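# Flatten a reel on the scanner, then stack it left

## Task

Take the reel that straddles the rim of the scanner glass and set it so it rests entirely and flat on the glass, keeping the same face up, then release it. After that, lay this reel flat and well aligned on top of the pile of reels sitting just to the left of the glass, keeping the same face up, and release it. The stack of reels waiting on the right must remain upright.

## Robot and tools

Robot: two arms, left_arm and right_arm. right_arm carries a right hand; left_arm carries its mirror-image left hand. Each hand has index, middle and ring fingers plus a thumb, hard plastic with 0.03 m rubber caps on the tips. Measured bases in the scene frame: left_arm at (+0.041, +0.261, 0) m, quat_wxyz (+1.000, 0, 0, +0.001); right_arm at (+0.036, -0.261, 0) m, quat_wxyz (+1.000, 0, 0, +0.010). A two-camera stand is fixed behind the arms.

Frames. Scene frame: origin at table-top height halfway between the nominal bases, +z up, +x out across the table, left_arm on the +y side (image left/right does not follow these names). Fixed cameras and the table use the scene frame. Each arm's reported hand pose, velocities, Hand target and wrist-camera pose use that arm's own base frame, and its offsets run along that base's axes. Reported positions can be off by a few cm, more at long reach.

Hand point axes (right hand): +z points along straight fingers to the tips, +x across the palm away from the thumb, +y out of the palm face (palm surface at y = -0.062 m). Knuckles sit at z = -0.017 m, straight fingertips end 0.139 m beyond. Fingers lie at y = -0.076; index 0.023 m toward the thumb side, middle 0.023 m and ring 0.068 m the other way. A rigid mast on the palm side near the wrist (x +0.05 to +0.10, z -0.16 to -0.11, up to y +0.06) can collide with objects. On the left hand +x points toward the thumb, so the mast's x values flip sign. The right arm's elbow sags under load, so command it higher than the target height.

execute_actions(actions, cameras). actions is a list of actions, run in order; each action lasts 0.5 s and is a table of at most 15 rows, one row per 1/30 s step; if fewer rows are given the last one repeats. Every row is one flat list of 48 numbers, each in [-1, 1], covering both arms even when only one moves:
1-6: left_arm dx, dy, dz, rx, ry, rz
7-22: left hand hinge goals: index_mcp, index_abd, index_pip, index_dip, middle_mcp, middle_abd, middle_pip, middle_dip, ring_mcp, ring_abd, ring_pip, ring_dip, thumb_cmc, thumb_axl, thumb_mcp, thumb_ipl
23-24: left current_limit, speed
25-30: right_arm dx, dy, dz, rx, ry, rz
31-46: right hand hinge goals in the same order
47-48: right current_limit, speed.

Arm numbers are offsets, not poses: each row is measured from the arm's Hand target as it stood when that action began (not from the previous row), in that arm's base axes; rotation is a rotation vector (rx, ry, rz) about the Hand target position. Scale: 1.0 = 0.6 m or 180 degrees. Sending the same offset again moves further. A translation longer than 1.0 is scaled down along its direction. Commanded orientation is clipped to 40 degrees from the measured one each step. The hand often stops short of the target; another action (even all zeros) re-asks for it, and if still short, send the remaining gap as an offset. Tiny moves may not start. To stop pressing into something, command the target back beyond the hand point.

Hand numbers are absolute goal angles, linear between each hinge's two stops (degrees at +1, at -1; straight value): finger _mcp (-18, +128; +0.75), _abd sideways swing (-60, +60; 0.00), _pip (-29, +108; +0.58), _dip (-21, +117; +0.70); moving toward -1 curls the finger toward the palm. thumb_cmc (-20, +120; +0.71) brings the thumb in front of the palm toward -1; thumb_axl (-27, +140; +0.68) rotates it about its own line; thumb_mcp (-69, +109; +0.23) and thumb_ipl (-77, +108; +0.17) bend it. Zero is a real goal, not 'no change': to keep a hand as is, resend its hand_goal, hand_current_limit and hand_speed. current_limit maps -1..+1 to 0..550 mA (floor 11 mA) for every motor; speed sets goal slewing at (speed+1)/2 of 8.5 rad/s. Both persist; initial values are +0.4 and -0.6. A finger squeezes only while its goal lies past the object's surface.

cameras: list of names (cam_head_left, cam_head_right, cam_high, cam_low, cam_left_wrist, cam_right_wrist, each 896x504), ["all"], or [] for none; omitted/null gives all only when actions is empty. An unknown name invalidates the call. An empty actions list just reports state and images.

zoom_image(camera, region): region [x0, y0, x1, y1] in pixels of that camera's latest full image, origin top-left, at most 504 by 504; only cameras in the newest image set work.

finished_scene(scene): the current scene's number; ends the scene irreversibly. Call it only when the reel is stacked and stays so without the robot.

Results: end_effector_position (m) and end_effector_quat_wxyz per arm in its base frame; Hand target (the base for the next offsets); step readings of position during motion; joint positions, velocities ('within noise' or omitted when still), torques (include arm weight, offsets and noise; joints 3 and 4 wrap at ±28 N m); motor temperatures. Per hand, 16 entries in hinge order: hand_goal, hand_measured, hand_current_ma (positive pushes toward -1), hand_state (moving, goal, blocked, overload), plus hand_current_limit and hand_speed. A call returns when the robot is still, up to 3 s after its last action. The world keeps running while you think; the robot holds the last command.

Avoid: dropping the reel or releasing it while it moves, knocking the right-hand stack over, anything leaving the table, hard hits on fixed or heavy objects, and any contact or squeeze between the two arms or hands. A finger motor held at 495 mA or more for 5 s shuts off for 10 s. Motors heat when holding loads, stretched out or straining; MOTOR HOT appears at 85 °C and at 100 °C that arm goes limp for 30-60 s or more. While an arm is stopped, new hand numbers are discarded. Loose objects may occasionally get nudged by outside pushes.

Each tool is called after "Call:" as name(argument=value, ...), one argument or row to a line, values as JSON.

## Session

Call:
execute_actions(
  actions=[],
)

Scene clock: 0.00 s.
left_arm: end_effector_position=(+0.4724, +0.1607, +0.1487) hand_goal=(+0.754, +0.000, +0.576, +0.696, +0.754, +0.000, +0.576, +0.696, +0.754, +0.000, +0.576, +0.696, +0.714, +0.678, +0.226, +0.168) hand_measured=(+0.754, +0.000, +0.576, +0.696, +0.754, +0.000, +0.576, +0.696, +0.754, +0.000, +0.576, +0.696, +0.714, +0.678, +0.226, +0.168) hand_current_ma=(+0, +0, +0, +0, +0, +0, +0, +0, +0, +0, +0, +0, +0, +0, +0, +0) hand_state=(goal, goal, goal, goal, goal, goal, goal, goal, goal, goal, goal, goal, goal, goal, goal, goal) hand_current_limit=0.40 hand_speed=-0.60 end_effector_quat_wxyz=(+0.301, -0.224, +0.829, -0.415) | right_arm: end_effector_position=(+0.3190, +0.0085, +0.2466) hand_goal=(+0.754, +0.000, +0.576, +0.696, +0.754, +0.000, +0.576, +0.696, +0.754, +0.000, +0.576, +0.696, +0.714, +0.678, +0.226, +0.168) hand_measured=(+0.754, +0.000, +0.576, +0.696, +0.754, +0.000, +0.576, +0.696, +0.754, +0.000, +0.576, +0.696, +0.714, +0.678, +0.226, +0.168) hand_current_ma=(+0, +0, +0, +0, +0, +0, +0, +0, +0, +0, +0, +0, +0, +0, +0, +0) hand_state=(goal, goal, goal, goal, goal, goal, goal, goal, goal, goal, goal, goal, goal, goal, goal, goal) hand_current_limit=0.40 hand_speed=-0.60 end_effector_quat_wxyz=(+0.557, +0.638, +0.263, +0.462)
Joint positions: left_arm=[0.533 1.459 1.072 -0.607 0.968 -1.876] | right_arm=[0.598 1.401 0.183 1.318 1.083 0.212]
Joint velocities: within noise
Joint torques (N m): no reading
Motor temperatures (°C): left_arm=[31 28 29 27 31 29] | right_arm=[29 30 27 30 33 28]
Heat: left arm: hottest waist 31 °C; right arm: hottest wrist yaw 33 °C.
Hand target: left_arm +0.4825, +0.1665, +0.1651; +0.317, -0.214, +0.828, -0.411 | right_arm +0.3211, +0.0099, +0.2509; +0.556, +0.637, +0.256, +0.469

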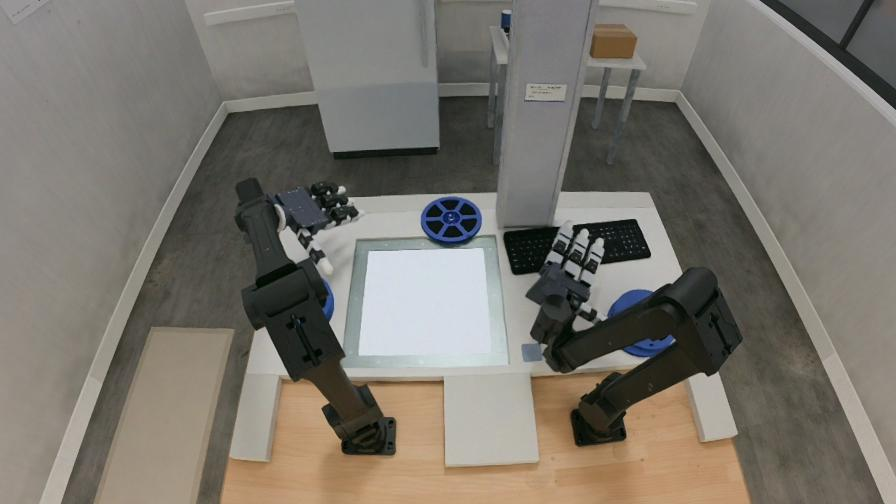

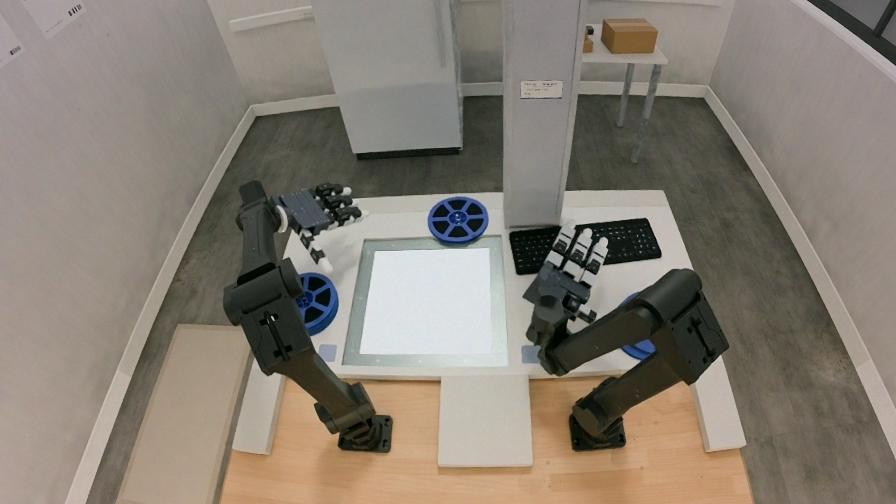

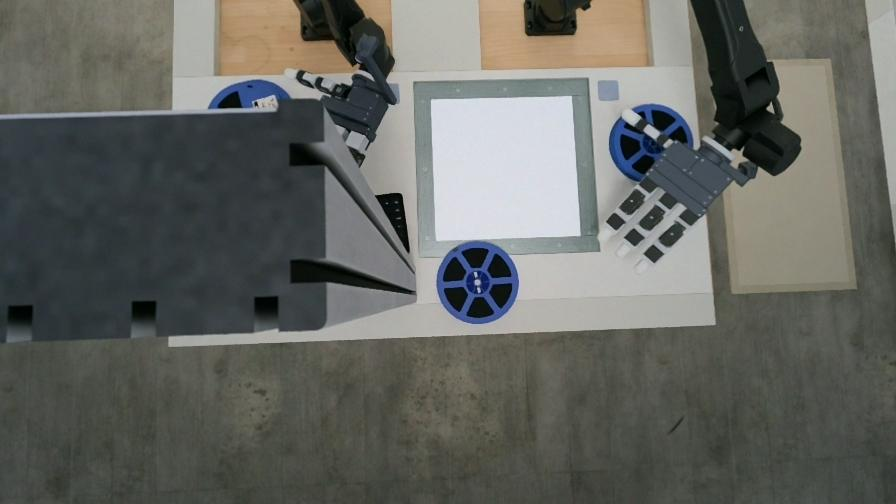

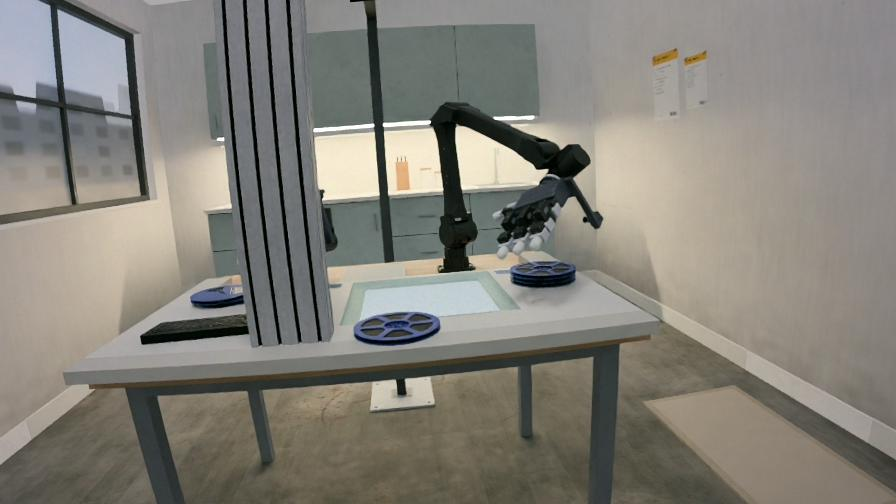

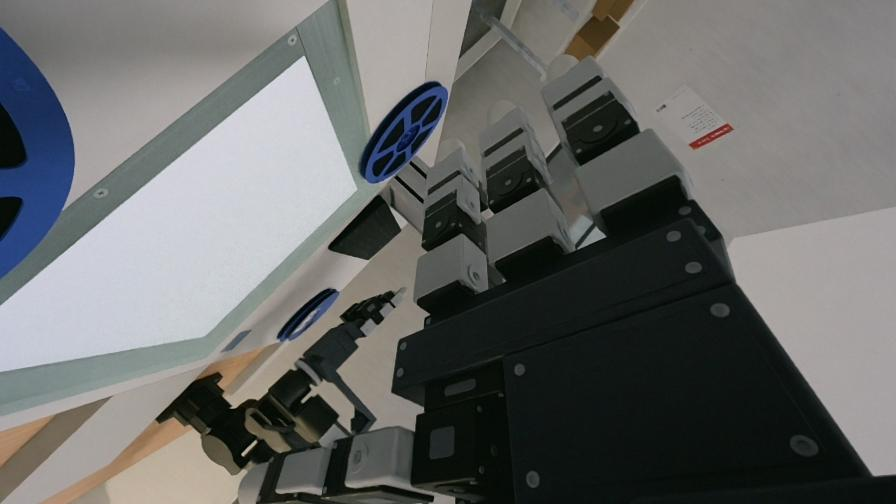

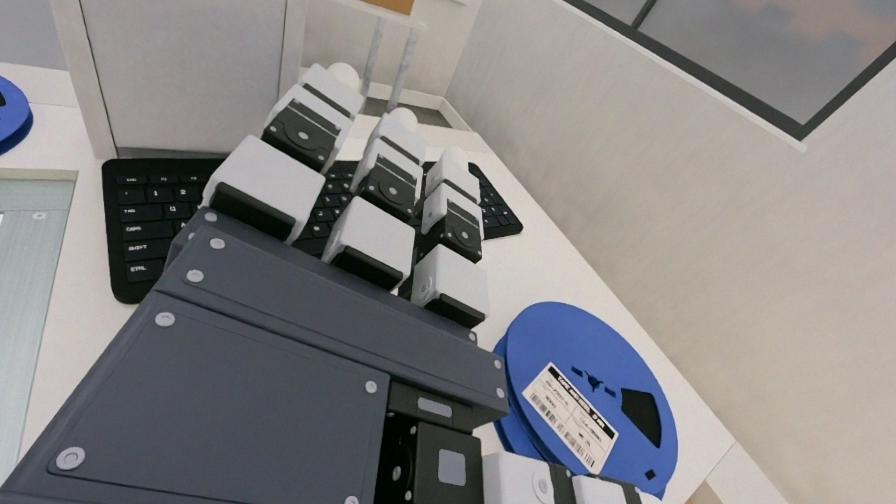

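Call:
execute_actions(
  actions=[
    [[0.01,-0.03,0.02,-0.0122,0.012,0.0314,0.93,0,0.65,0.3,0.93,0,0.65,0.3,0.98,0,0.8,0.7,-0.571,0.677,0.449,0.059,0.4,-0.6,0,0,0,0,0,0,0.754,0,0.576,0.696,0.754,0,0.576,0.696,0.754,0,0.576,0.696,0.714,0.678,0.226,0.168,0.4,-0.6]],
    [[0.0257,-0.07,0.0083,-0.0122,0.012,0.0314,0.93,0,0.65,0.3,0.93,0,0.65,0.3,0.98,0,0.8,0.7,-0.571,0.677,0.449,0.059,0.4,-0.6,0,0,0,0,0,0,0.754,0,0.576,0.696,0.754,0,0.576,0.696,0.754,0,0.576,0.696,0.714,0.678,0.226,0.168,0.4,-0.6]],
    [[0.0257,-0.0792,0.0083,-0.0122,0.012,0.0314,0.93,0,0.65,0.3,0.93,0,0.65,0.3,0.98,0,0.8,0.7,-0.571,0.677,0.449,0.059,0.4,-0.6,0,0,0,0,0,0,0.754,0,0.576,0.696,0.754,0,0.576,0.696,0.754,0,0.576,0.696,0.714,0.678,0.226,0.168,0.4,-0.6]],
  ],
  cameras=["cam_high","cam_left_wrist"],
)

Scene clock: 92.83 s.
left_arm: end_effector_position=(+0.4989, +0.0502, +0.1627) hand_goal=(+0.930, +0.000, +0.650, +0.300, +0.930, +0.000, +0.650, +0.300, +0.980, +0.000, +0.800, +0.700, -0.570, +0.678, +0.450, +0.060) hand_measured=(+0.916, +0.000, +0.646, +0.302, +0.914, +0.000, +0.644, +0.302, +0.966, +0.000, +0.794, +0.698, -0.566, +0.678, +0.444, +0.062) hand_current_ma=(-4, +0, +0, +0, -5, +0, -1, +0, -4, +0, -1, +0, +0, +0, -2, +0) hand_state=(goal, goal, goal, goal, goal, goal, goal, goal, goal, goal, goal, goal, goal, goal, goal, goal) hand_current_limit=0.40 hand_speed=-0.60 end_effector_quat_wxyz=(+0.231, -0.217, +0.861, -0.397) | right_arm: end_effector_position=(+0.3190, +0.0085, +0.2466) hand_goal=(+0.754, +0.000, +0.576, +0.696, +0.754, +0.000, +0.576, +0.696, +0.754, +0.000, +0.576, +0.696, +0.714, +0.678, +0.226, +0.168) hand_measured=(+0.762, +0.000, +0.576, +0.696, +0.762, +0.000, +0.576, +0.696, +0.762, +0.000, +0.576, +0.696, +0.720, +0.678, +0.226, +0.168) hand_current_ma=(+6, +0, +0, +0, +6, +0, +0, +0, +5, +0, +0, +0, +4, +0, +0, +0) hand_state=(goal, goal, goal, goal, goal, goal, goal, goal, goal, goal, goal, goal, goal, goal, goal, goal) hand_current_limit=0.40 hand_speed=-0.60 end_effector_quat_wxyz=(+0.557, +0.638, +0.263, +0.462)
Joint positions: left_arm=[0.258 1.45 1.133 -0.645 0.789 -2.067] | right_arm=[0.598 1.401 0.183 1.318 1.083 0.212]
Joint torques (N m): left_arm=[1.2 -7.36 13.67 0.64 0.59 -0.06] | right_arm=[0.56 -6.3 5.56 2.15 -0.13 -0.21]
Motor temperatures (°C): left_arm=[30 30 40 27 32 28] | right_arm=[29 30 29 30 32 27]
Heat: left arm: hottest elbow 40 °C; right arm: hottest wrist yaw 32 °C.
Hand target: left_arm +0.5193, +0.0590, +0.1871; +0.314, -0.374, +0.779, -0.393 | right_arm +0.3211, +0.0099, +0.2509; +0.556, +0.637, +0.256, +0.469
Off the commanded pose: left_arm 0.033 m, 22 deg | right_arm 0.005 m, 1 deg.
joint sent to its limit (left arm) — joint 6 (wrist roll), lower limit. The joint targets are off in orientation, not in position.
Step readings (end_effector_position of left_arm | right_arm):
0: (+0.4724, +0.1607, +0.1487) | (+0.3190, +0.0085, +0.2466)
1: (+0.4728, +0.1611, +0.1487) | (+0.3190, +0.0085, +0.2466)
2: (+0.4737, +0.1636, +0.1480) | (+0.3190, +0.0085, +0.2466)
4: (+0.4778, +0.1609, +0.1510) | (+0.3190, +0.0085, +0.2466)
8: (+0.4817, +0.1505, +0.1599) | (+0.3190, +0.0085, +0.2466)
15: (+0.4811, +0.1481, +0.1629) | (+0.3190, +0.0085, +0.2466)
16: (+0.4805, +0.1464, +0.1614) | (+0.3190, +0.0085, +0.2466)
17: (+0.4793, +0.1456, +0.1593) | (+0.3190, +0.0085, +0.2466)
19: (+0.4808, +0.1269, +0.1568) | (+0.3190, +0.0085, +0.2466)
23: (+0.4850, +0.0959, +0.1561) | (+0.3190, +0.0085, +0.2466)
30: (+0.4849, +0.0950, +0.1558) | (+0.3190, +0.0085, +0.2466)
31: (+0.4846, +0.0941, +0.1554) | (+0.3190, +0.0085, +0.2466)
32: (+0.4847, +0.0927, +0.1555) | (+0.3190, +0.0085, +0.2466)
34: (+0.4901, +0.0768, +0.1580) | (+0.3190, +0.0085, +0.2466)
38: (+0.4988, +0.0510, +0.1633) | (+0.3190, +0.0085, +0.2466)
45: (+0.4990, +0.0503, +0.1631) | (+0.3190, +0.0085, +0.2466)
Images, in order (width x height): cam_high 896x504, cam_left_wrist 896x504.

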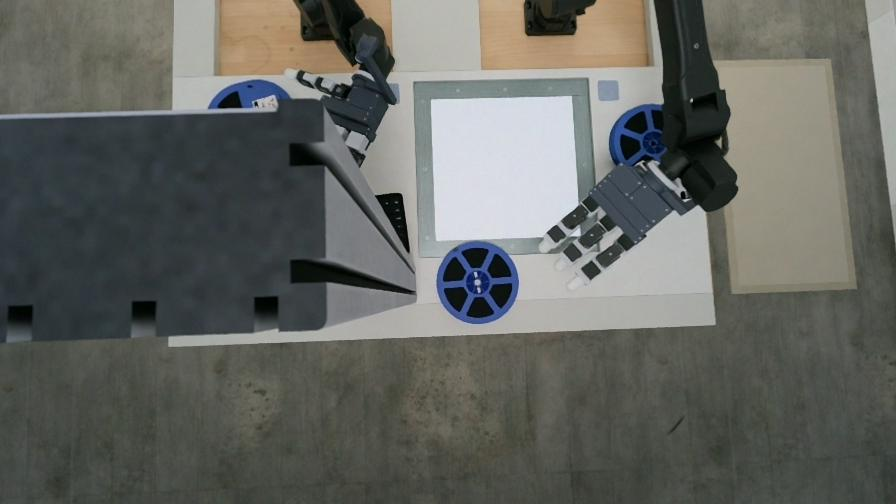

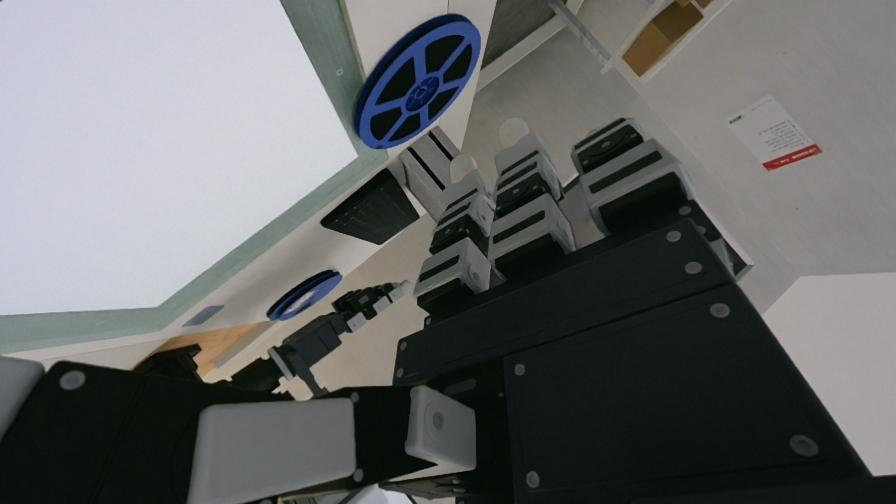

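Call:
zoom_image(
  camera="cam_left_wrist",
  region=[320, 0, 500, 160],
)

Call:
zoom_image(
  camera="cam_high",
  region=[370, 220, 570, 350],
)

Scaled by 2.800.

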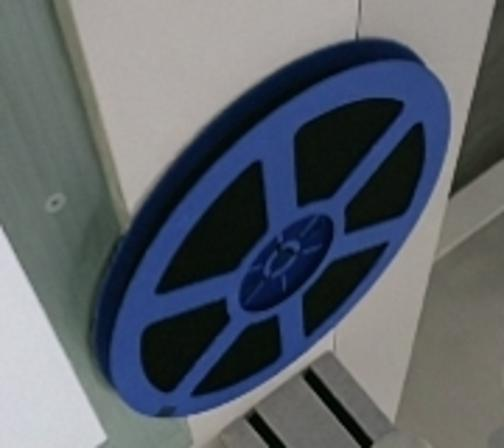

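Scaled by 2.520.

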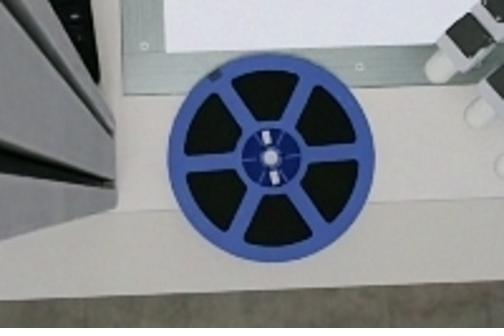

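Call:
execute_actions(
  actions=[
    [[0.0129,-0.0729,-0.0071,0.007,-0.0129,-0.0565,0.479,0,0.139,0.261,0.98,0,0.86,0.9,0.98,0,0.86,0.9,0.714,0.677,0.226,0.168,0.4,-0.6,0,0,0,0,0,0,0.754,0,0.576,0.696,0.754,0,0.576,0.696,0.754,0,0.576,0.696,0.714,0.678,0.226,0.168,0.4,-0.6]],
    [[0.0129,-0.0729,-0.0071,0.007,-0.0129,-0.0565,0.479,0,0.139,0.261,0.98,0,0.86,0.9,0.98,0,0.86,0.9,0.714,0.677,0.226,0.168,0.4,-0.6,0,0,0,0,0,0,0.754,0,0.576,0.696,0.754,0,0.576,0.696,0.754,0,0.576,0.696,0.714,0.678,0.226,0.168,0.4,-0.6]],
    [[0.0129,-0.0729,-0.0071,0.007,-0.0129,-0.0565,0.479,0,0.139,0.261,0.98,0,0.86,0.9,0.98,0,0.86,0.9,0.714,0.677,0.226,0.168,0.4,-0.6,0,0,0,0,0,0,0.754,0,0.576,0.696,0.754,0,0.576,0.696,0.754,0,0.576,0.696,0.714,0.678,0.226,0.168,0.4,-0.6]],
    [[0.0129,-0.0729,-0.0071,0.007,-0.0129,-0.0565,0.479,0,0.139,0.261,0.98,0,0.86,0.9,0.98,0,0.86,0.9,0.714,0.677,0.226,0.168,0.4,-0.6,0,0,0,0,0,0,0.754,0,0.576,0.696,0.754,0,0.576,0.696,0.754,0,0.576,0.696,0.714,0.678,0.226,0.168,0.4,-0.6]],
  ],
  cameras=["cam_high","cam_left_wrist","cam_low","cam_head_left"],
)

Scene clock: 154.97 s.
left_arm: end_effector_position=(+0.5364, -0.1169, +0.1569) hand_goal=(+0.480, +0.000, +0.140, +0.262, +0.980, +0.000, +0.860, +0.900, +0.980, +0.000, +0.860, +0.900, +0.714, +0.678, +0.226, +0.168) hand_measured=(+0.472, +0.000, +0.140, +0.264, +0.958, +0.000, +0.852, +0.896, +0.964, +0.000, +0.854, +0.896, +0.698, +0.678, +0.226, +0.166) hand_current_ma=(-1, +0, +0, +0, -10, +0, -1, +0, -5, +0, -1, +0, -5, +0, +0, +0) hand_state=(goal, goal, goal, goal, blocked, goal, goal, goal, goal, goal, goal, goal, goal, goal, goal, goal) hand_current_limit=0.40 hand_speed=-0.60 end_effector_quat_wxyz=(+0.217, -0.036, +0.855, -0.470) | right_arm: end_effector_position=(+0.3190, +0.0085, +0.2466) hand_goal=(+0.754, +0.000, +0.576, +0.696, +0.754, +0.000, +0.576, +0.696, +0.754, +0.000, +0.576, +0.696, +0.714, +0.678, +0.226, +0.168) hand_measured=(+0.762, +0.000, +0.576, +0.696, +0.762, +0.000, +0.576, +0.696, +0.762, +0.000, +0.576, +0.696, +0.720, +0.678, +0.226, +0.168) hand_current_ma=(+6, +0, +0, +0, +6, +0, +0, +0, +5, +0, +0, +0, +4, +0, +0, +0) hand_state=(goal, goal, goal, goal, goal, goal, goal, goal, goal, goal, goal, goal, goal, goal, goal, goal) hand_current_limit=0.40 hand_speed=-0.60 end_effector_quat_wxyz=(+0.557, +0.638, +0.263, +0.462)
Joint positions: left_arm=[-0.044 1.519 1.133 -0.426 0.877 -2.069] | right_arm=[0.598 1.401 0.183 1.318 1.083 0.212]
Joint torques (N m): left_arm=[0.62 -8.35 10.8 1.61 0.58 -0.06] | right_arm=[0.56 -6.3 5.55 2.17 -0.13 -0.21]
Motor temperatures (°C): left_arm=[30 31 50 27 32 27] | right_arm=[29 31 29 30 31 26]
Heat: left arm: hottest elbow 50 °C; right arm: hottest shoulder 31 °C.
Hand target: left_arm +0.5503, -0.1158, +0.1700; +0.234, -0.034, +0.849, -0.472 | right_arm +0.3211, +0.0099, +0.2509; +0.556, +0.637, +0.256, +0.469
Off the commanded pose: left_arm 0.019 m, 2 deg | right_arm 0.005 m, 1 deg.
joint sent to its limit (left arm) — joint 6 (wrist roll), lower limit. The joint targets still meet the commanded pose.
Step readings (end_effector_position of left_arm | right_arm):
0: (+0.4989, +0.0502, +0.1627) | (+0.3190, +0.0085, +0.2466)
1: (+0.4998, +0.0479, +0.1634) | (+0.3190, +0.0085, +0.2466)
2: (+0.5014, +0.0445, +0.1642) | (+0.3190, +0.0085, +0.2466)
4: (+0.5047, +0.0316, +0.1655) | (+0.3190, +0.0085, +0.2466)
8: (+0.5066, +0.0120, +0.1655) | (+0.3190, +0.0085, +0.2466)
15: (+0.5072, +0.0109, +0.1649) | (+0.3190, +0.0085, +0.2466)
16: (+0.5089, +0.0082, +0.1660) | (+0.3190, +0.0085, +0.2466)
17: (+0.5120, +0.0047, +0.1669) | (+0.3190, +0.0085, +0.2466)
19: (+0.5175, -0.0088, +0.1686) | (+0.3190, +0.0085, +0.2466)
23: (+0.5194, -0.0300, +0.1679) | (+0.3190, +0.0085, +0.2466)
30: (+0.5203, -0.0315, +0.1669) | (+0.3190, +0.0085, +0.2466)
31: (+0.5218, -0.0341, +0.1678) | (+0.3190, +0.0085, +0.2466)
32: (+0.5248, -0.0380, +0.1688) | (+0.3190, +0.0085, +0.2466)
34: (+0.5295, -0.0514, +0.1696) | (+0.3190, +0.0085, +0.2466)
38: (+0.5297, -0.0721, +0.1657) | (+0.3190, +0.0085, +0.2466)
45: (+0.5302, -0.0739, +0.1643) | (+0.3190, +0.0085, +0.2466)
46: (+0.5314, -0.0770, +0.1652) | (+0.3190, +0.0085, +0.2466)
47: (+0.5343, -0.0811, +0.1660) | (+0.3190, +0.0085, +0.2466)
49: (+0.5380, -0.0946, +0.1661) | (+0.3190, +0.0085, +0.2466)
53: (+0.5364, -0.1149, +0.1595) | (+0.3190, +0.0085, +0.2466)
60: (+0.5364, -0.1169, +0.1569) | (+0.3190, +0.0085, +0.2466)
Images, in order (width x height): cam_head_left 896x504, cam_high 896x504, cam_low 896x504, cam_left_wrist 896x504.

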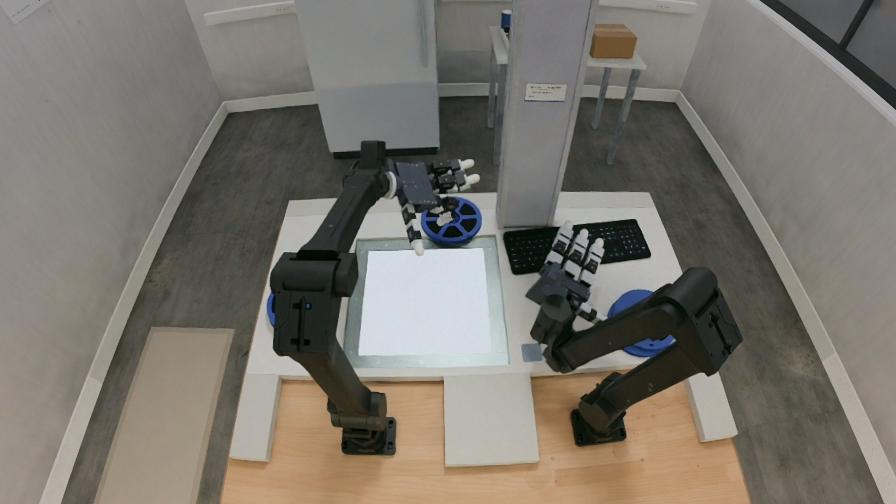

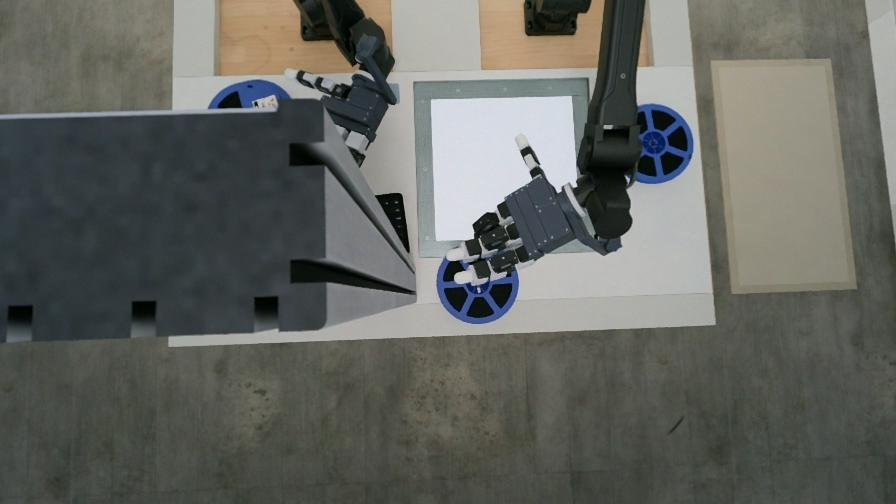

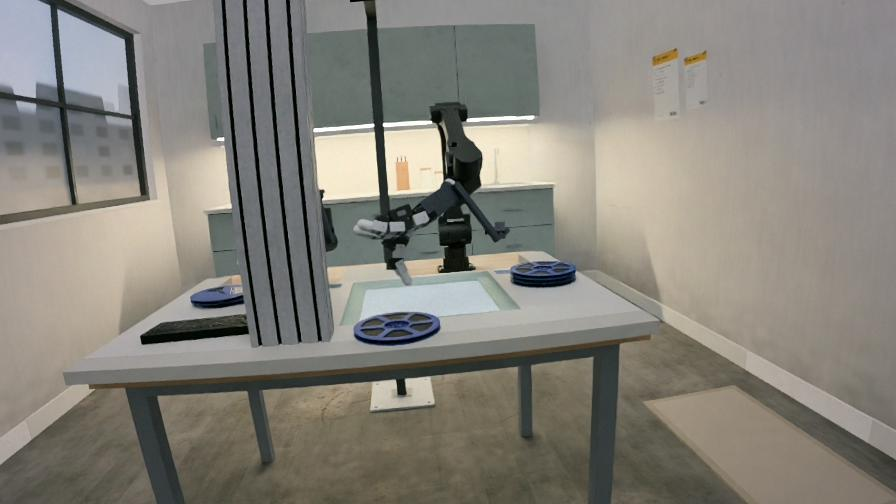

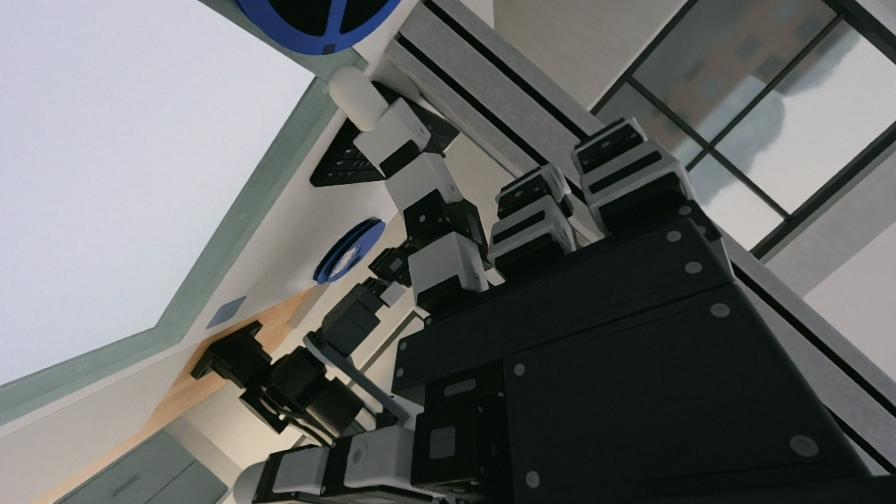

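Call:
execute_actions(
  actions=[
    [[0.003,0,-0.045,0,0,0,0.479,0,0.139,0.261,0.98,0,0.86,0.9,0.98,0,0.86,0.9,0.714,0.677,0.226,0.168,0.4,-0.6,0,0,0,0,0,0,0.754,0,0.576,0.696,0.754,0,0.576,0.696,0.754,0,0.576,0.696,0.714,0.678,0.226,0.168,0.4,-0.6]],
    [[0.003,0,-0.045,0,0,0,0.479,0,0.139,0.261,0.98,0,0.86,0.9,0.98,0,0.86,0.9,0.714,0.677,0.226,0.168,0.4,-0.6,0,0,0,0,0,0,0.754,0,0.576,0.696,0.754,0,0.576,0.696,0.754,0,0.576,0.696,0.714,0.678,0.226,0.168,0.4,-0.6]],
  ],
  cameras=["cam_high","cam_left_wrist","cam_low","cam_head_left"],
)

Scene clock: 161.47 s.
left_arm: end_effector_position=(+0.5500, -0.1175, +0.1127) hand_goal=(+0.480, +0.000, +0.140, +0.262, +0.980, +0.000, +0.860, +0.900, +0.980, +0.000, +0.860, +0.900, +0.714, +0.678, +0.226, +0.168) hand_measured=(+0.472, +0.000, +0.140, +0.264, +0.960, +0.000, +0.854, +0.896, +0.966, +0.000, +0.854, +0.896, +0.702, +0.678, +0.226, +0.166) hand_current_ma=(-1, +0, +0, +0, -9, +0, -1, +0, -5, +0, -1, +0, -3, +0, +0, +0) hand_state=(goal, goal, goal, goal, blocked, goal, goal, goal, goal, goal, goal, goal, goal, goal, goal, goal) hand_current_limit=0.40 hand_speed=-0.60 end_effector_quat_wxyz=(+0.226, -0.032, +0.852, -0.471) | right_arm: end_effector_position=(+0.3190, +0.0085, +0.2466) hand_goal=(+0.754, +0.000, +0.576, +0.696, +0.754, +0.000, +0.576, +0.696, +0.754, +0.000, +0.576, +0.696, +0.714, +0.678, +0.226, +0.168) hand_measured=(+0.762, +0.000, +0.576, +0.696, +0.762, +0.000, +0.576, +0.696, +0.762, +0.000, +0.576, +0.696, +0.720, +0.678, +0.226, +0.168) hand_current_ma=(+6, +0, +0, +0, +6, +0, +0, +0, +5, +0, +0, +0, +4, +0, +0, +0) hand_state=(goal, goal, goal, goal, goal, goal, goal, goal, goal, goal, goal, goal, goal, goal, goal, goal) hand_current_limit=0.40 hand_speed=-0.60 end_effector_quat_wxyz=(+0.557, +0.638, +0.263, +0.462)
Joint positions: left_arm=[-0.044 1.596 1.088 -0.283 0.877 -2.07] | right_arm=[0.598 1.401 0.183 1.318 1.083 0.212]
Joint torques (N m): left_arm=[0.67 -9.17 8.49 1.57 0.59 -0.1] | right_arm=[0.56 -6.3 5.55 2.17 -0.14 -0.21]
Heat: left arm: hottest elbow 50 °C; right arm: hottest shoulder 31 °C.
Hand target: left_arm +0.5539, -0.1159, +0.1160; +0.235, -0.034, +0.849, -0.472 | right_arm +0.3211, +0.0099, +0.2509; +0.556, +0.637, +0.256, +0.469
Off the commanded pose: left_arm 0.006 m, 1 deg | right_arm 0.005 m, 1 deg.
joint sent to its limit (left arm) — joint 6 (wrist roll), lower limit. The joint targets still meet the commanded pose.
Step readings (end_effector_position of left_arm | right_arm):
0: (+0.5363, -0.1170, +0.1569) | (+0.3190, +0.0085, +0.2466)
1: (+0.5380, -0.1170, +0.1568) | (+0.3190, +0.0085, +0.2466)
2: (+0.5417, -0.1173, +0.1570) | (+0.3190, +0.0085, +0.2466)
4: (+0.5478, -0.1176, +0.1549) | (+0.3190, +0.0085, +0.2466)
8: (+0.5503, -0.1176, +0.1468) | (+0.3190, +0.0085, +0.2466)
15: (+0.5508, -0.1176, +0.1452) | (+0.3190, +0.0085, +0.2466)
16: (+0.5514, -0.1177, +0.1438) | (+0.3190, +0.0085, +0.2466)
17: (+0.5537, -0.1178, +0.1431) | (+0.3190, +0.0085, +0.2466)
19: (+0.5539, -0.1178, +0.1354) | (+0.3190, +0.0085, +0.2466)
23: (+0.5502, -0.1176, +0.1178) | (+0.3190, +0.0085, +0.2466)
30: (+0.5500, -0.1175, +0.1127) | (+0.3190, +0.0085, +0.2466)
Images, in order (width x height): cam_head_left 896x504, cam_high 896x504, cam_low 896x504, cam_left_wrist 896x504.

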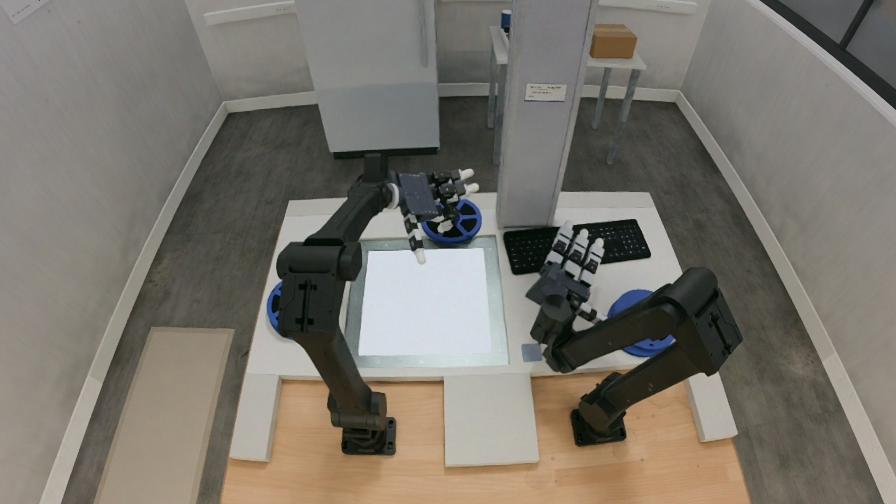

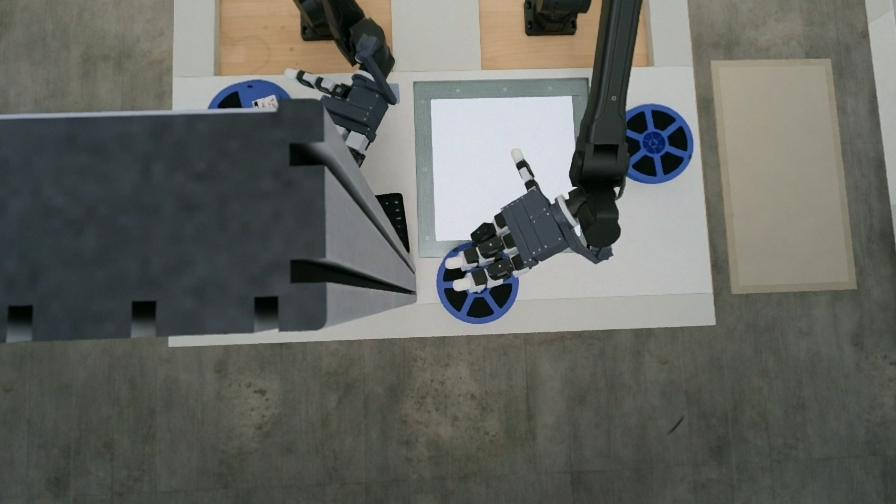

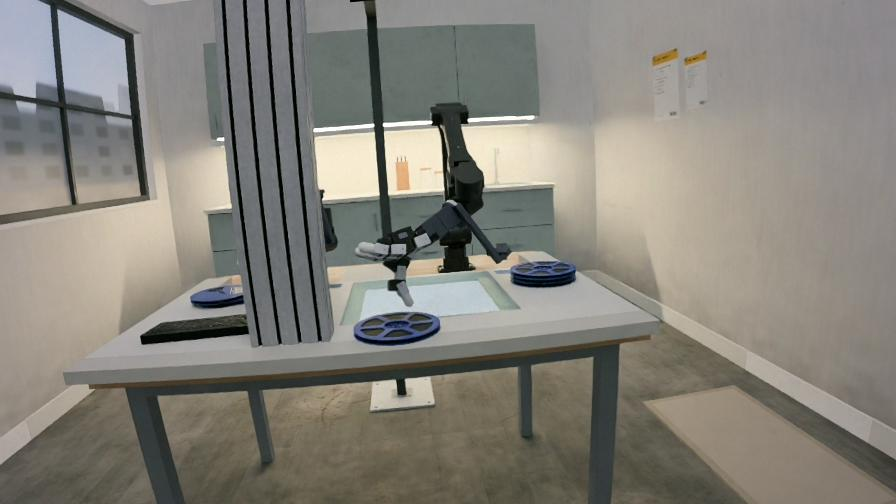

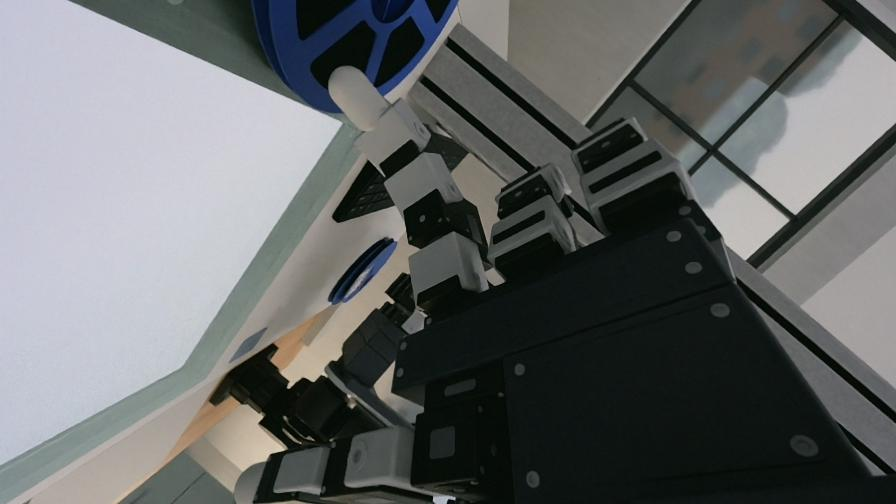

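Call:
execute_actions(
  actions=[
    [[0.003,0,-0.042,0,0,0,0.479,0,0.139,0.261,0.98,0,0.86,0.9,0.98,0,0.86,0.9,0.714,0.677,0.226,0.168,0.4,-0.6,0,0,0,0,0,0,0.754,0,0.576,0.696,0.754,0,0.576,0.696,0.754,0,0.576,0.696,0.714,0.678,0.226,0.168,0.4,-0.6]],
  ],
  cameras=["cam_high","cam_left_wrist","cam_low"],
)

Call:
zoom_image(
  camera="cam_left_wrist",
  region=[200, 0, 500, 170],
)

Call:
zoom_image(
  camera="cam_low",
  region=[320, 220, 520, 360],
)

Scene clock: 166.67 s.
left_arm: end_effector_position=(+0.5542, -0.1186, +0.0959) hand_goal=(+0.480, +0.000, +0.140, +0.262, +0.980, +0.000, +0.860, +0.900, +0.980, +0.000, +0.860, +0.900, +0.714, +0.678, +0.226, +0.168) hand_measured=(+0.476, -0.004, +0.134, +0.254, +0.960, +0.000, +0.854, +0.896, +0.966, +0.000, +0.854, +0.896, +0.702, +0.678, +0.226, +0.166) hand_current_ma=(+0, +0, -1, -1, -9, +0, -1, +0, -5, +0, -1, +0, -3, +0, +0, +0) hand_state=(goal, goal, goal, goal, blocked, goal, goal, goal, goal, goal, goal, goal, goal, goal, goal, goal) hand_current_limit=0.40 hand_speed=-0.60 end_effector_quat_wxyz=(+0.233, -0.027, +0.849, -0.473) | right_arm: end_effector_position=(+0.3190, +0.0085, +0.2466) hand_goal=(+0.754, +0.000, +0.576, +0.696, +0.754, +0.000, +0.576, +0.696, +0.754, +0.000, +0.576, +0.696, +0.714, +0.678, +0.226, +0.168) hand_measured=(+0.762, +0.000, +0.576, +0.696, +0.762, +0.000, +0.576, +0.696, +0.762, +0.000, +0.576, +0.696, +0.720, +0.678, +0.226, +0.168) hand_current_ma=(+6, +0, +0, +0, +6, +0, +0, +0, +5, +0, +0, +0, +4, +0, +0, +0) hand_state=(goal, goal, goal, goal, goal, goal, goal, goal, goal, goal, goal, goal, goal, goal, goal, goal) hand_current_limit=0.40 hand_speed=-0.60 end_effector_quat_wxyz=(+0.557, +0.638, +0.263, +0.462)
Joint positions: left_arm=[-0.044 1.625 1.067 -0.214 0.882 -2.071] | right_arm=[0.598 1.401 0.183 1.318 1.083 0.212]
Joint torques (N m): left_arm=[0.09 -8.94 7.62 1.58 0.37 -0.08] | right_arm=[0.5 -6.36 5.55 2.18 -0.13 -0.21]
Heat: left arm: hottest elbow 49 °C; right arm: hottest shoulder 31 °C.
Hand target: left_arm +0.5556, -0.1159, +0.0907; +0.234, -0.034, +0.849, -0.472 | right_arm +0.3211, +0.0099, +0.2509; +0.556, +0.637, +0.256, +0.469
Off the commanded pose: left_arm 0.006 m, 1 deg | right_arm 0.005 m, 1 deg.
joint sent to its limit (left arm) — joint 6 (wrist roll), lower limit. The joint targets still meet the commanded pose.
Step readings (end_effector_position of left_arm | right_arm):
0: (+0.5500, -0.1175, +0.1127) | (+0.3190, +0.0085, +0.2466)
1: (+0.5509, -0.1176, +0.1120) | (+0.3190, +0.0085, +0.2466)
2: (+0.5533, -0.1178, +0.1116) | (+0.3190, +0.0085, +0.2466)
4: (+0.5554, -0.1178, +0.1064) | (+0.3190, +0.0085, +0.2466)
8: (+0.5539, -0.1186, +0.0957) | (+0.3190, +0.0085, +0.2466)
15: (+0.5542, -0.1186, +0.0959) | (+0.3190, +0.0085, +0.2466)
Images, in order (width x height): cam_high 896x504, cam_low 896x504, cam_left_wrist 896x504.

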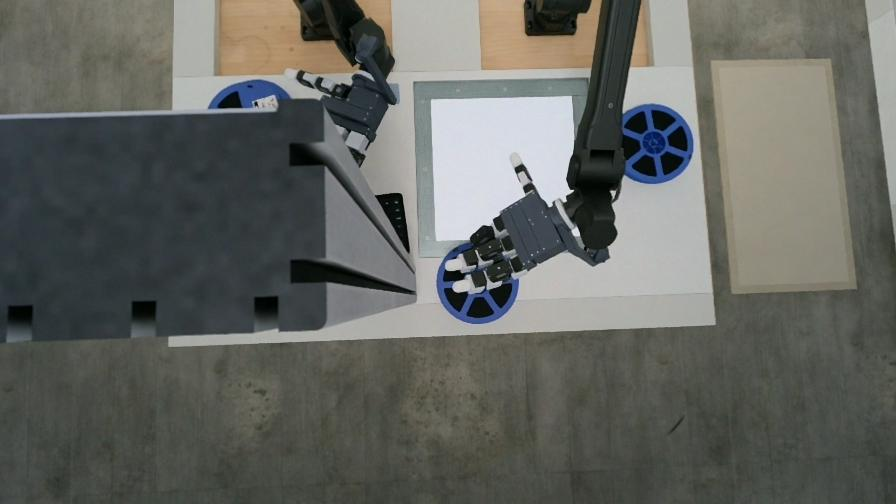

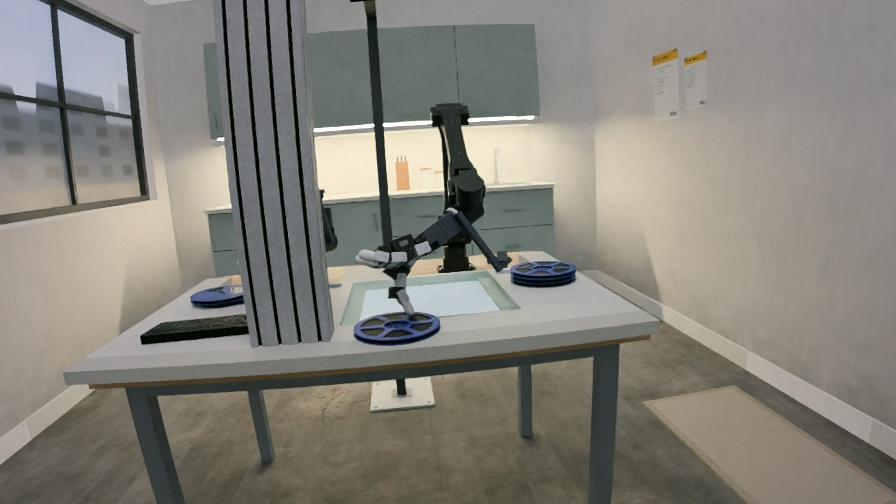

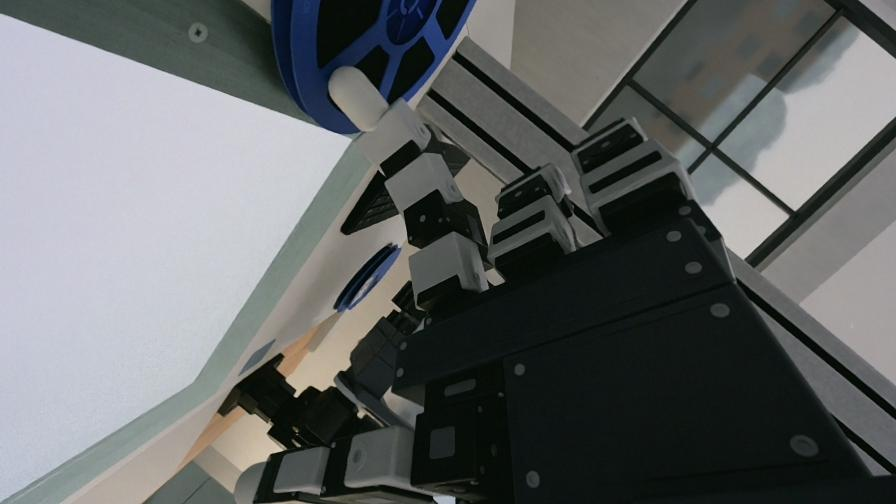

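Scaled by 1.680.

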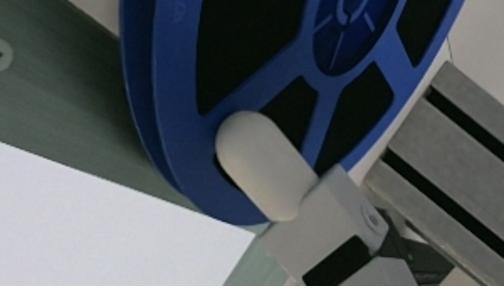

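Scaled by 2.520.

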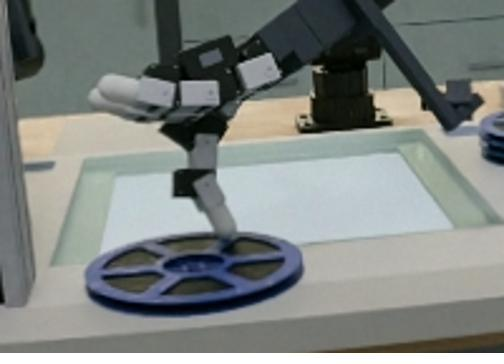

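Call:
execute_actions(
  actions=[
    [[0,0,-0.02,0,0,0,0.479,0,0.139,0.261,0.98,0,0.86,0.9,0.98,0,0.86,0.9,0.714,0.677,0.226,0.168,0.4,-0.6,0,0,0,0,0,0,0.754,0,0.576,0.696,0.754,0,0.576,0.696,0.754,0,0.576,0.696,0.714,0.678,0.226,0.168,0.4,-0.6]],
    [[-0.04,0,-0.005,0,0,0,0.479,0,0.139,0.261,0.98,0,0.86,0.9,0.98,0,0.86,0.9,0.714,0.677,0.226,0.168,0.4,-0.6,0,0,0,0,0,0,0.754,0,0.576,0.696,0.754,0,0.576,0.696,0.754,0,0.576,0.696,0.714,0.678,0.226,0.168,0.4,-0.6]],
  ],
  cameras=["cam_high","cam_left_wrist","cam_low"],
)

Scene clock: 173.60 s.
left_arm: end_effector_position=(+0.5429, -0.1180, +0.0931) hand_goal=(+0.480, +0.000, +0.140, +0.262, +0.980, +0.000, +0.860, +0.900, +0.980, +0.000, +0.860, +0.900, +0.714, +0.678, +0.226, +0.168) hand_measured=(+0.492, -0.032, +0.140, +0.256, +0.960, +0.000, +0.854, +0.896, +0.966, +0.000, +0.854, +0.896, +0.702, +0.678, +0.226, +0.166) hand_current_ma=(+4, -15, +0, -1, -9, +0, -1, +0, -5, +0, -1, +0, -3, +0, +0, +0) hand_state=(goal, blocked, goal, goal, blocked, goal, goal, goal, goal, goal, goal, goal, goal, goal, goal, goal) hand_current_limit=0.40 hand_speed=-0.60 end_effector_quat_wxyz=(+0.249, -0.020, +0.844, -0.474) | right_arm: end_effector_position=(+0.3190, +0.0085, +0.2466) hand_goal=(+0.754, +0.000, +0.576, +0.696, +0.754, +0.000, +0.576, +0.696, +0.754, +0.000, +0.576, +0.696, +0.714, +0.678, +0.226, +0.168) hand_measured=(+0.762, +0.000, +0.576, +0.696, +0.762, +0.000, +0.576, +0.696, +0.762, +0.000, +0.576, +0.696, +0.720, +0.678, +0.226, +0.168) hand_current_ma=(+6, +0, +0, +0, +6, +0, +0, +0, +5, +0, +0, +0, +4, +0, +0, +0) hand_state=(goal, goal, goal, goal, goal, goal, goal, goal, goal, goal, goal, goal, goal, goal, goal, goal) hand_current_limit=0.40 hand_speed=-0.60 end_effector_quat_wxyz=(+0.557, +0.638, +0.263, +0.462)
Joint positions: left_arm=[-0.044 1.592 1.001 -0.142 0.88 -2.075] | right_arm=[0.598 1.401 0.183 1.318 1.083 0.212]
Joint torques (N m): left_arm=[0.32 -7.88 5.98 1.1 0.37 -0.02] | right_arm=[0.56 -6.3 5.55 2.17 -0.13 -0.21]
Heat: left arm: hottest elbow 47 °C; right arm: hottest shoulder 31 °C.
Hand target: left_arm +0.5317, -0.1159, +0.0759; +0.235, -0.034, +0.849, -0.472 | right_arm +0.3211, +0.0099, +0.2509; +0.556, +0.637, +0.256, +0.469
Off the commanded pose: left_arm 0.021 m, 2 deg | right_arm 0.005 m, 1 deg.
joint sent to its limit (left arm) — joint 6 (wrist roll), lower limit. The joint targets still meet the commanded pose.
Step readings (end_effector_position of left_arm | right_arm):
0: (+0.5542, -0.1186, +0.0959) | (+0.3190, +0.0085, +0.2466)
1: (+0.5547, -0.1187, +0.0958) | (+0.3190, +0.0085, +0.2466)
2: (+0.5554, -0.1188, +0.0956) | (+0.3190, +0.0085, +0.2466)
4: (+0.5560, -0.1191, +0.0955) | (+0.3190, +0.0085, +0.2466)
8: (+0.5565, -0.1192, +0.0955) | (+0.3190, +0.0085, +0.2466)
15: (+0.5566, -0.1192, +0.0954) | (+0.3190, +0.0085, +0.2466)
16: (+0.5551, -0.1191, +0.0940) | (+0.3190, +0.0085, +0.2466)
17: (+0.5532, -0.1191, +0.0935) | (+0.3190, +0.0085, +0.2466)
19: (+0.5471, -0.1182, +0.0931) | (+0.3190, +0.0085, +0.2466)
23: (+0.5428, -0.1180, +0.0930) | (+0.3190, +0.0085, +0.2466)
30: (+0.5429, -0.1180, +0.0931) | (+0.3190, +0.0085, +0.2466)
Images, in order (width x height): cam_high 896x504, cam_low 896x504, cam_left_wrist 896x504.

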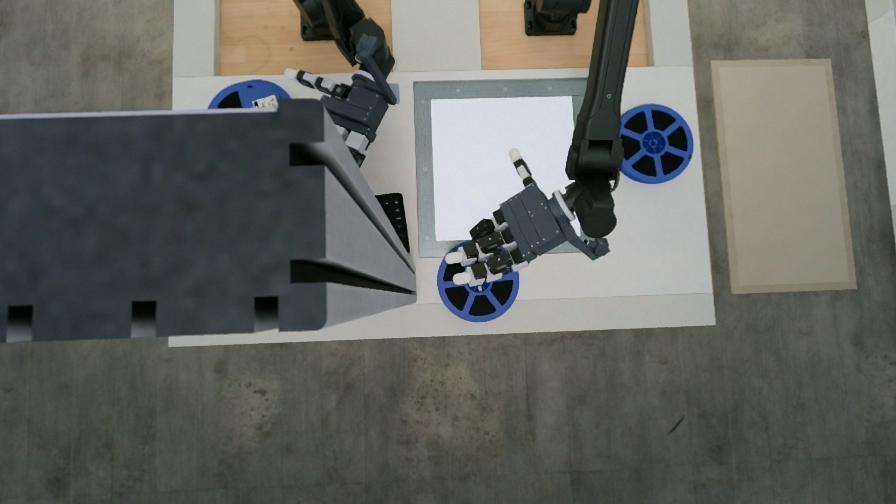

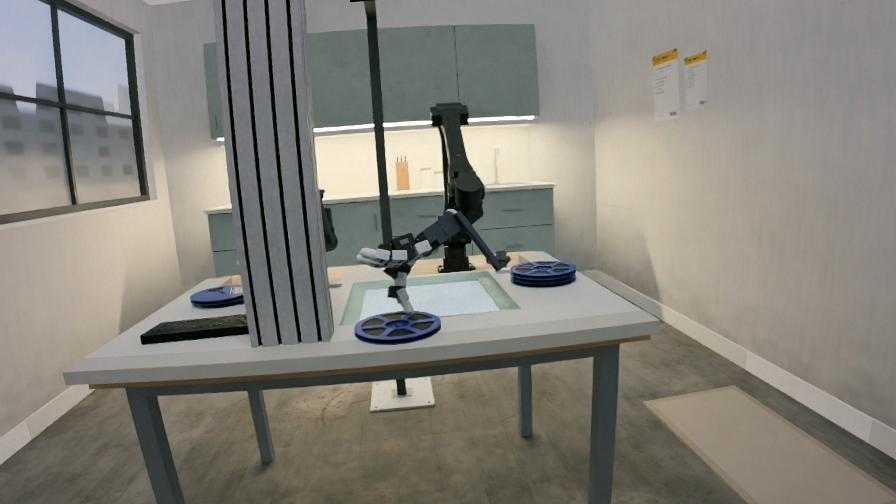

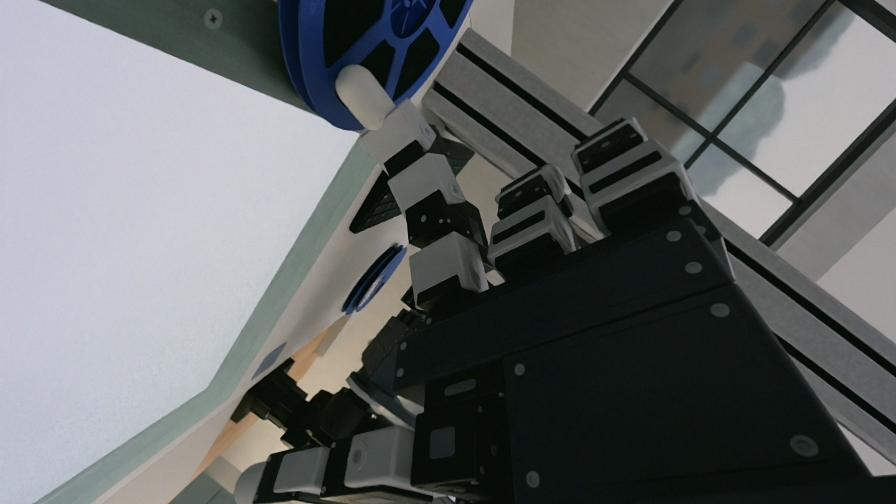

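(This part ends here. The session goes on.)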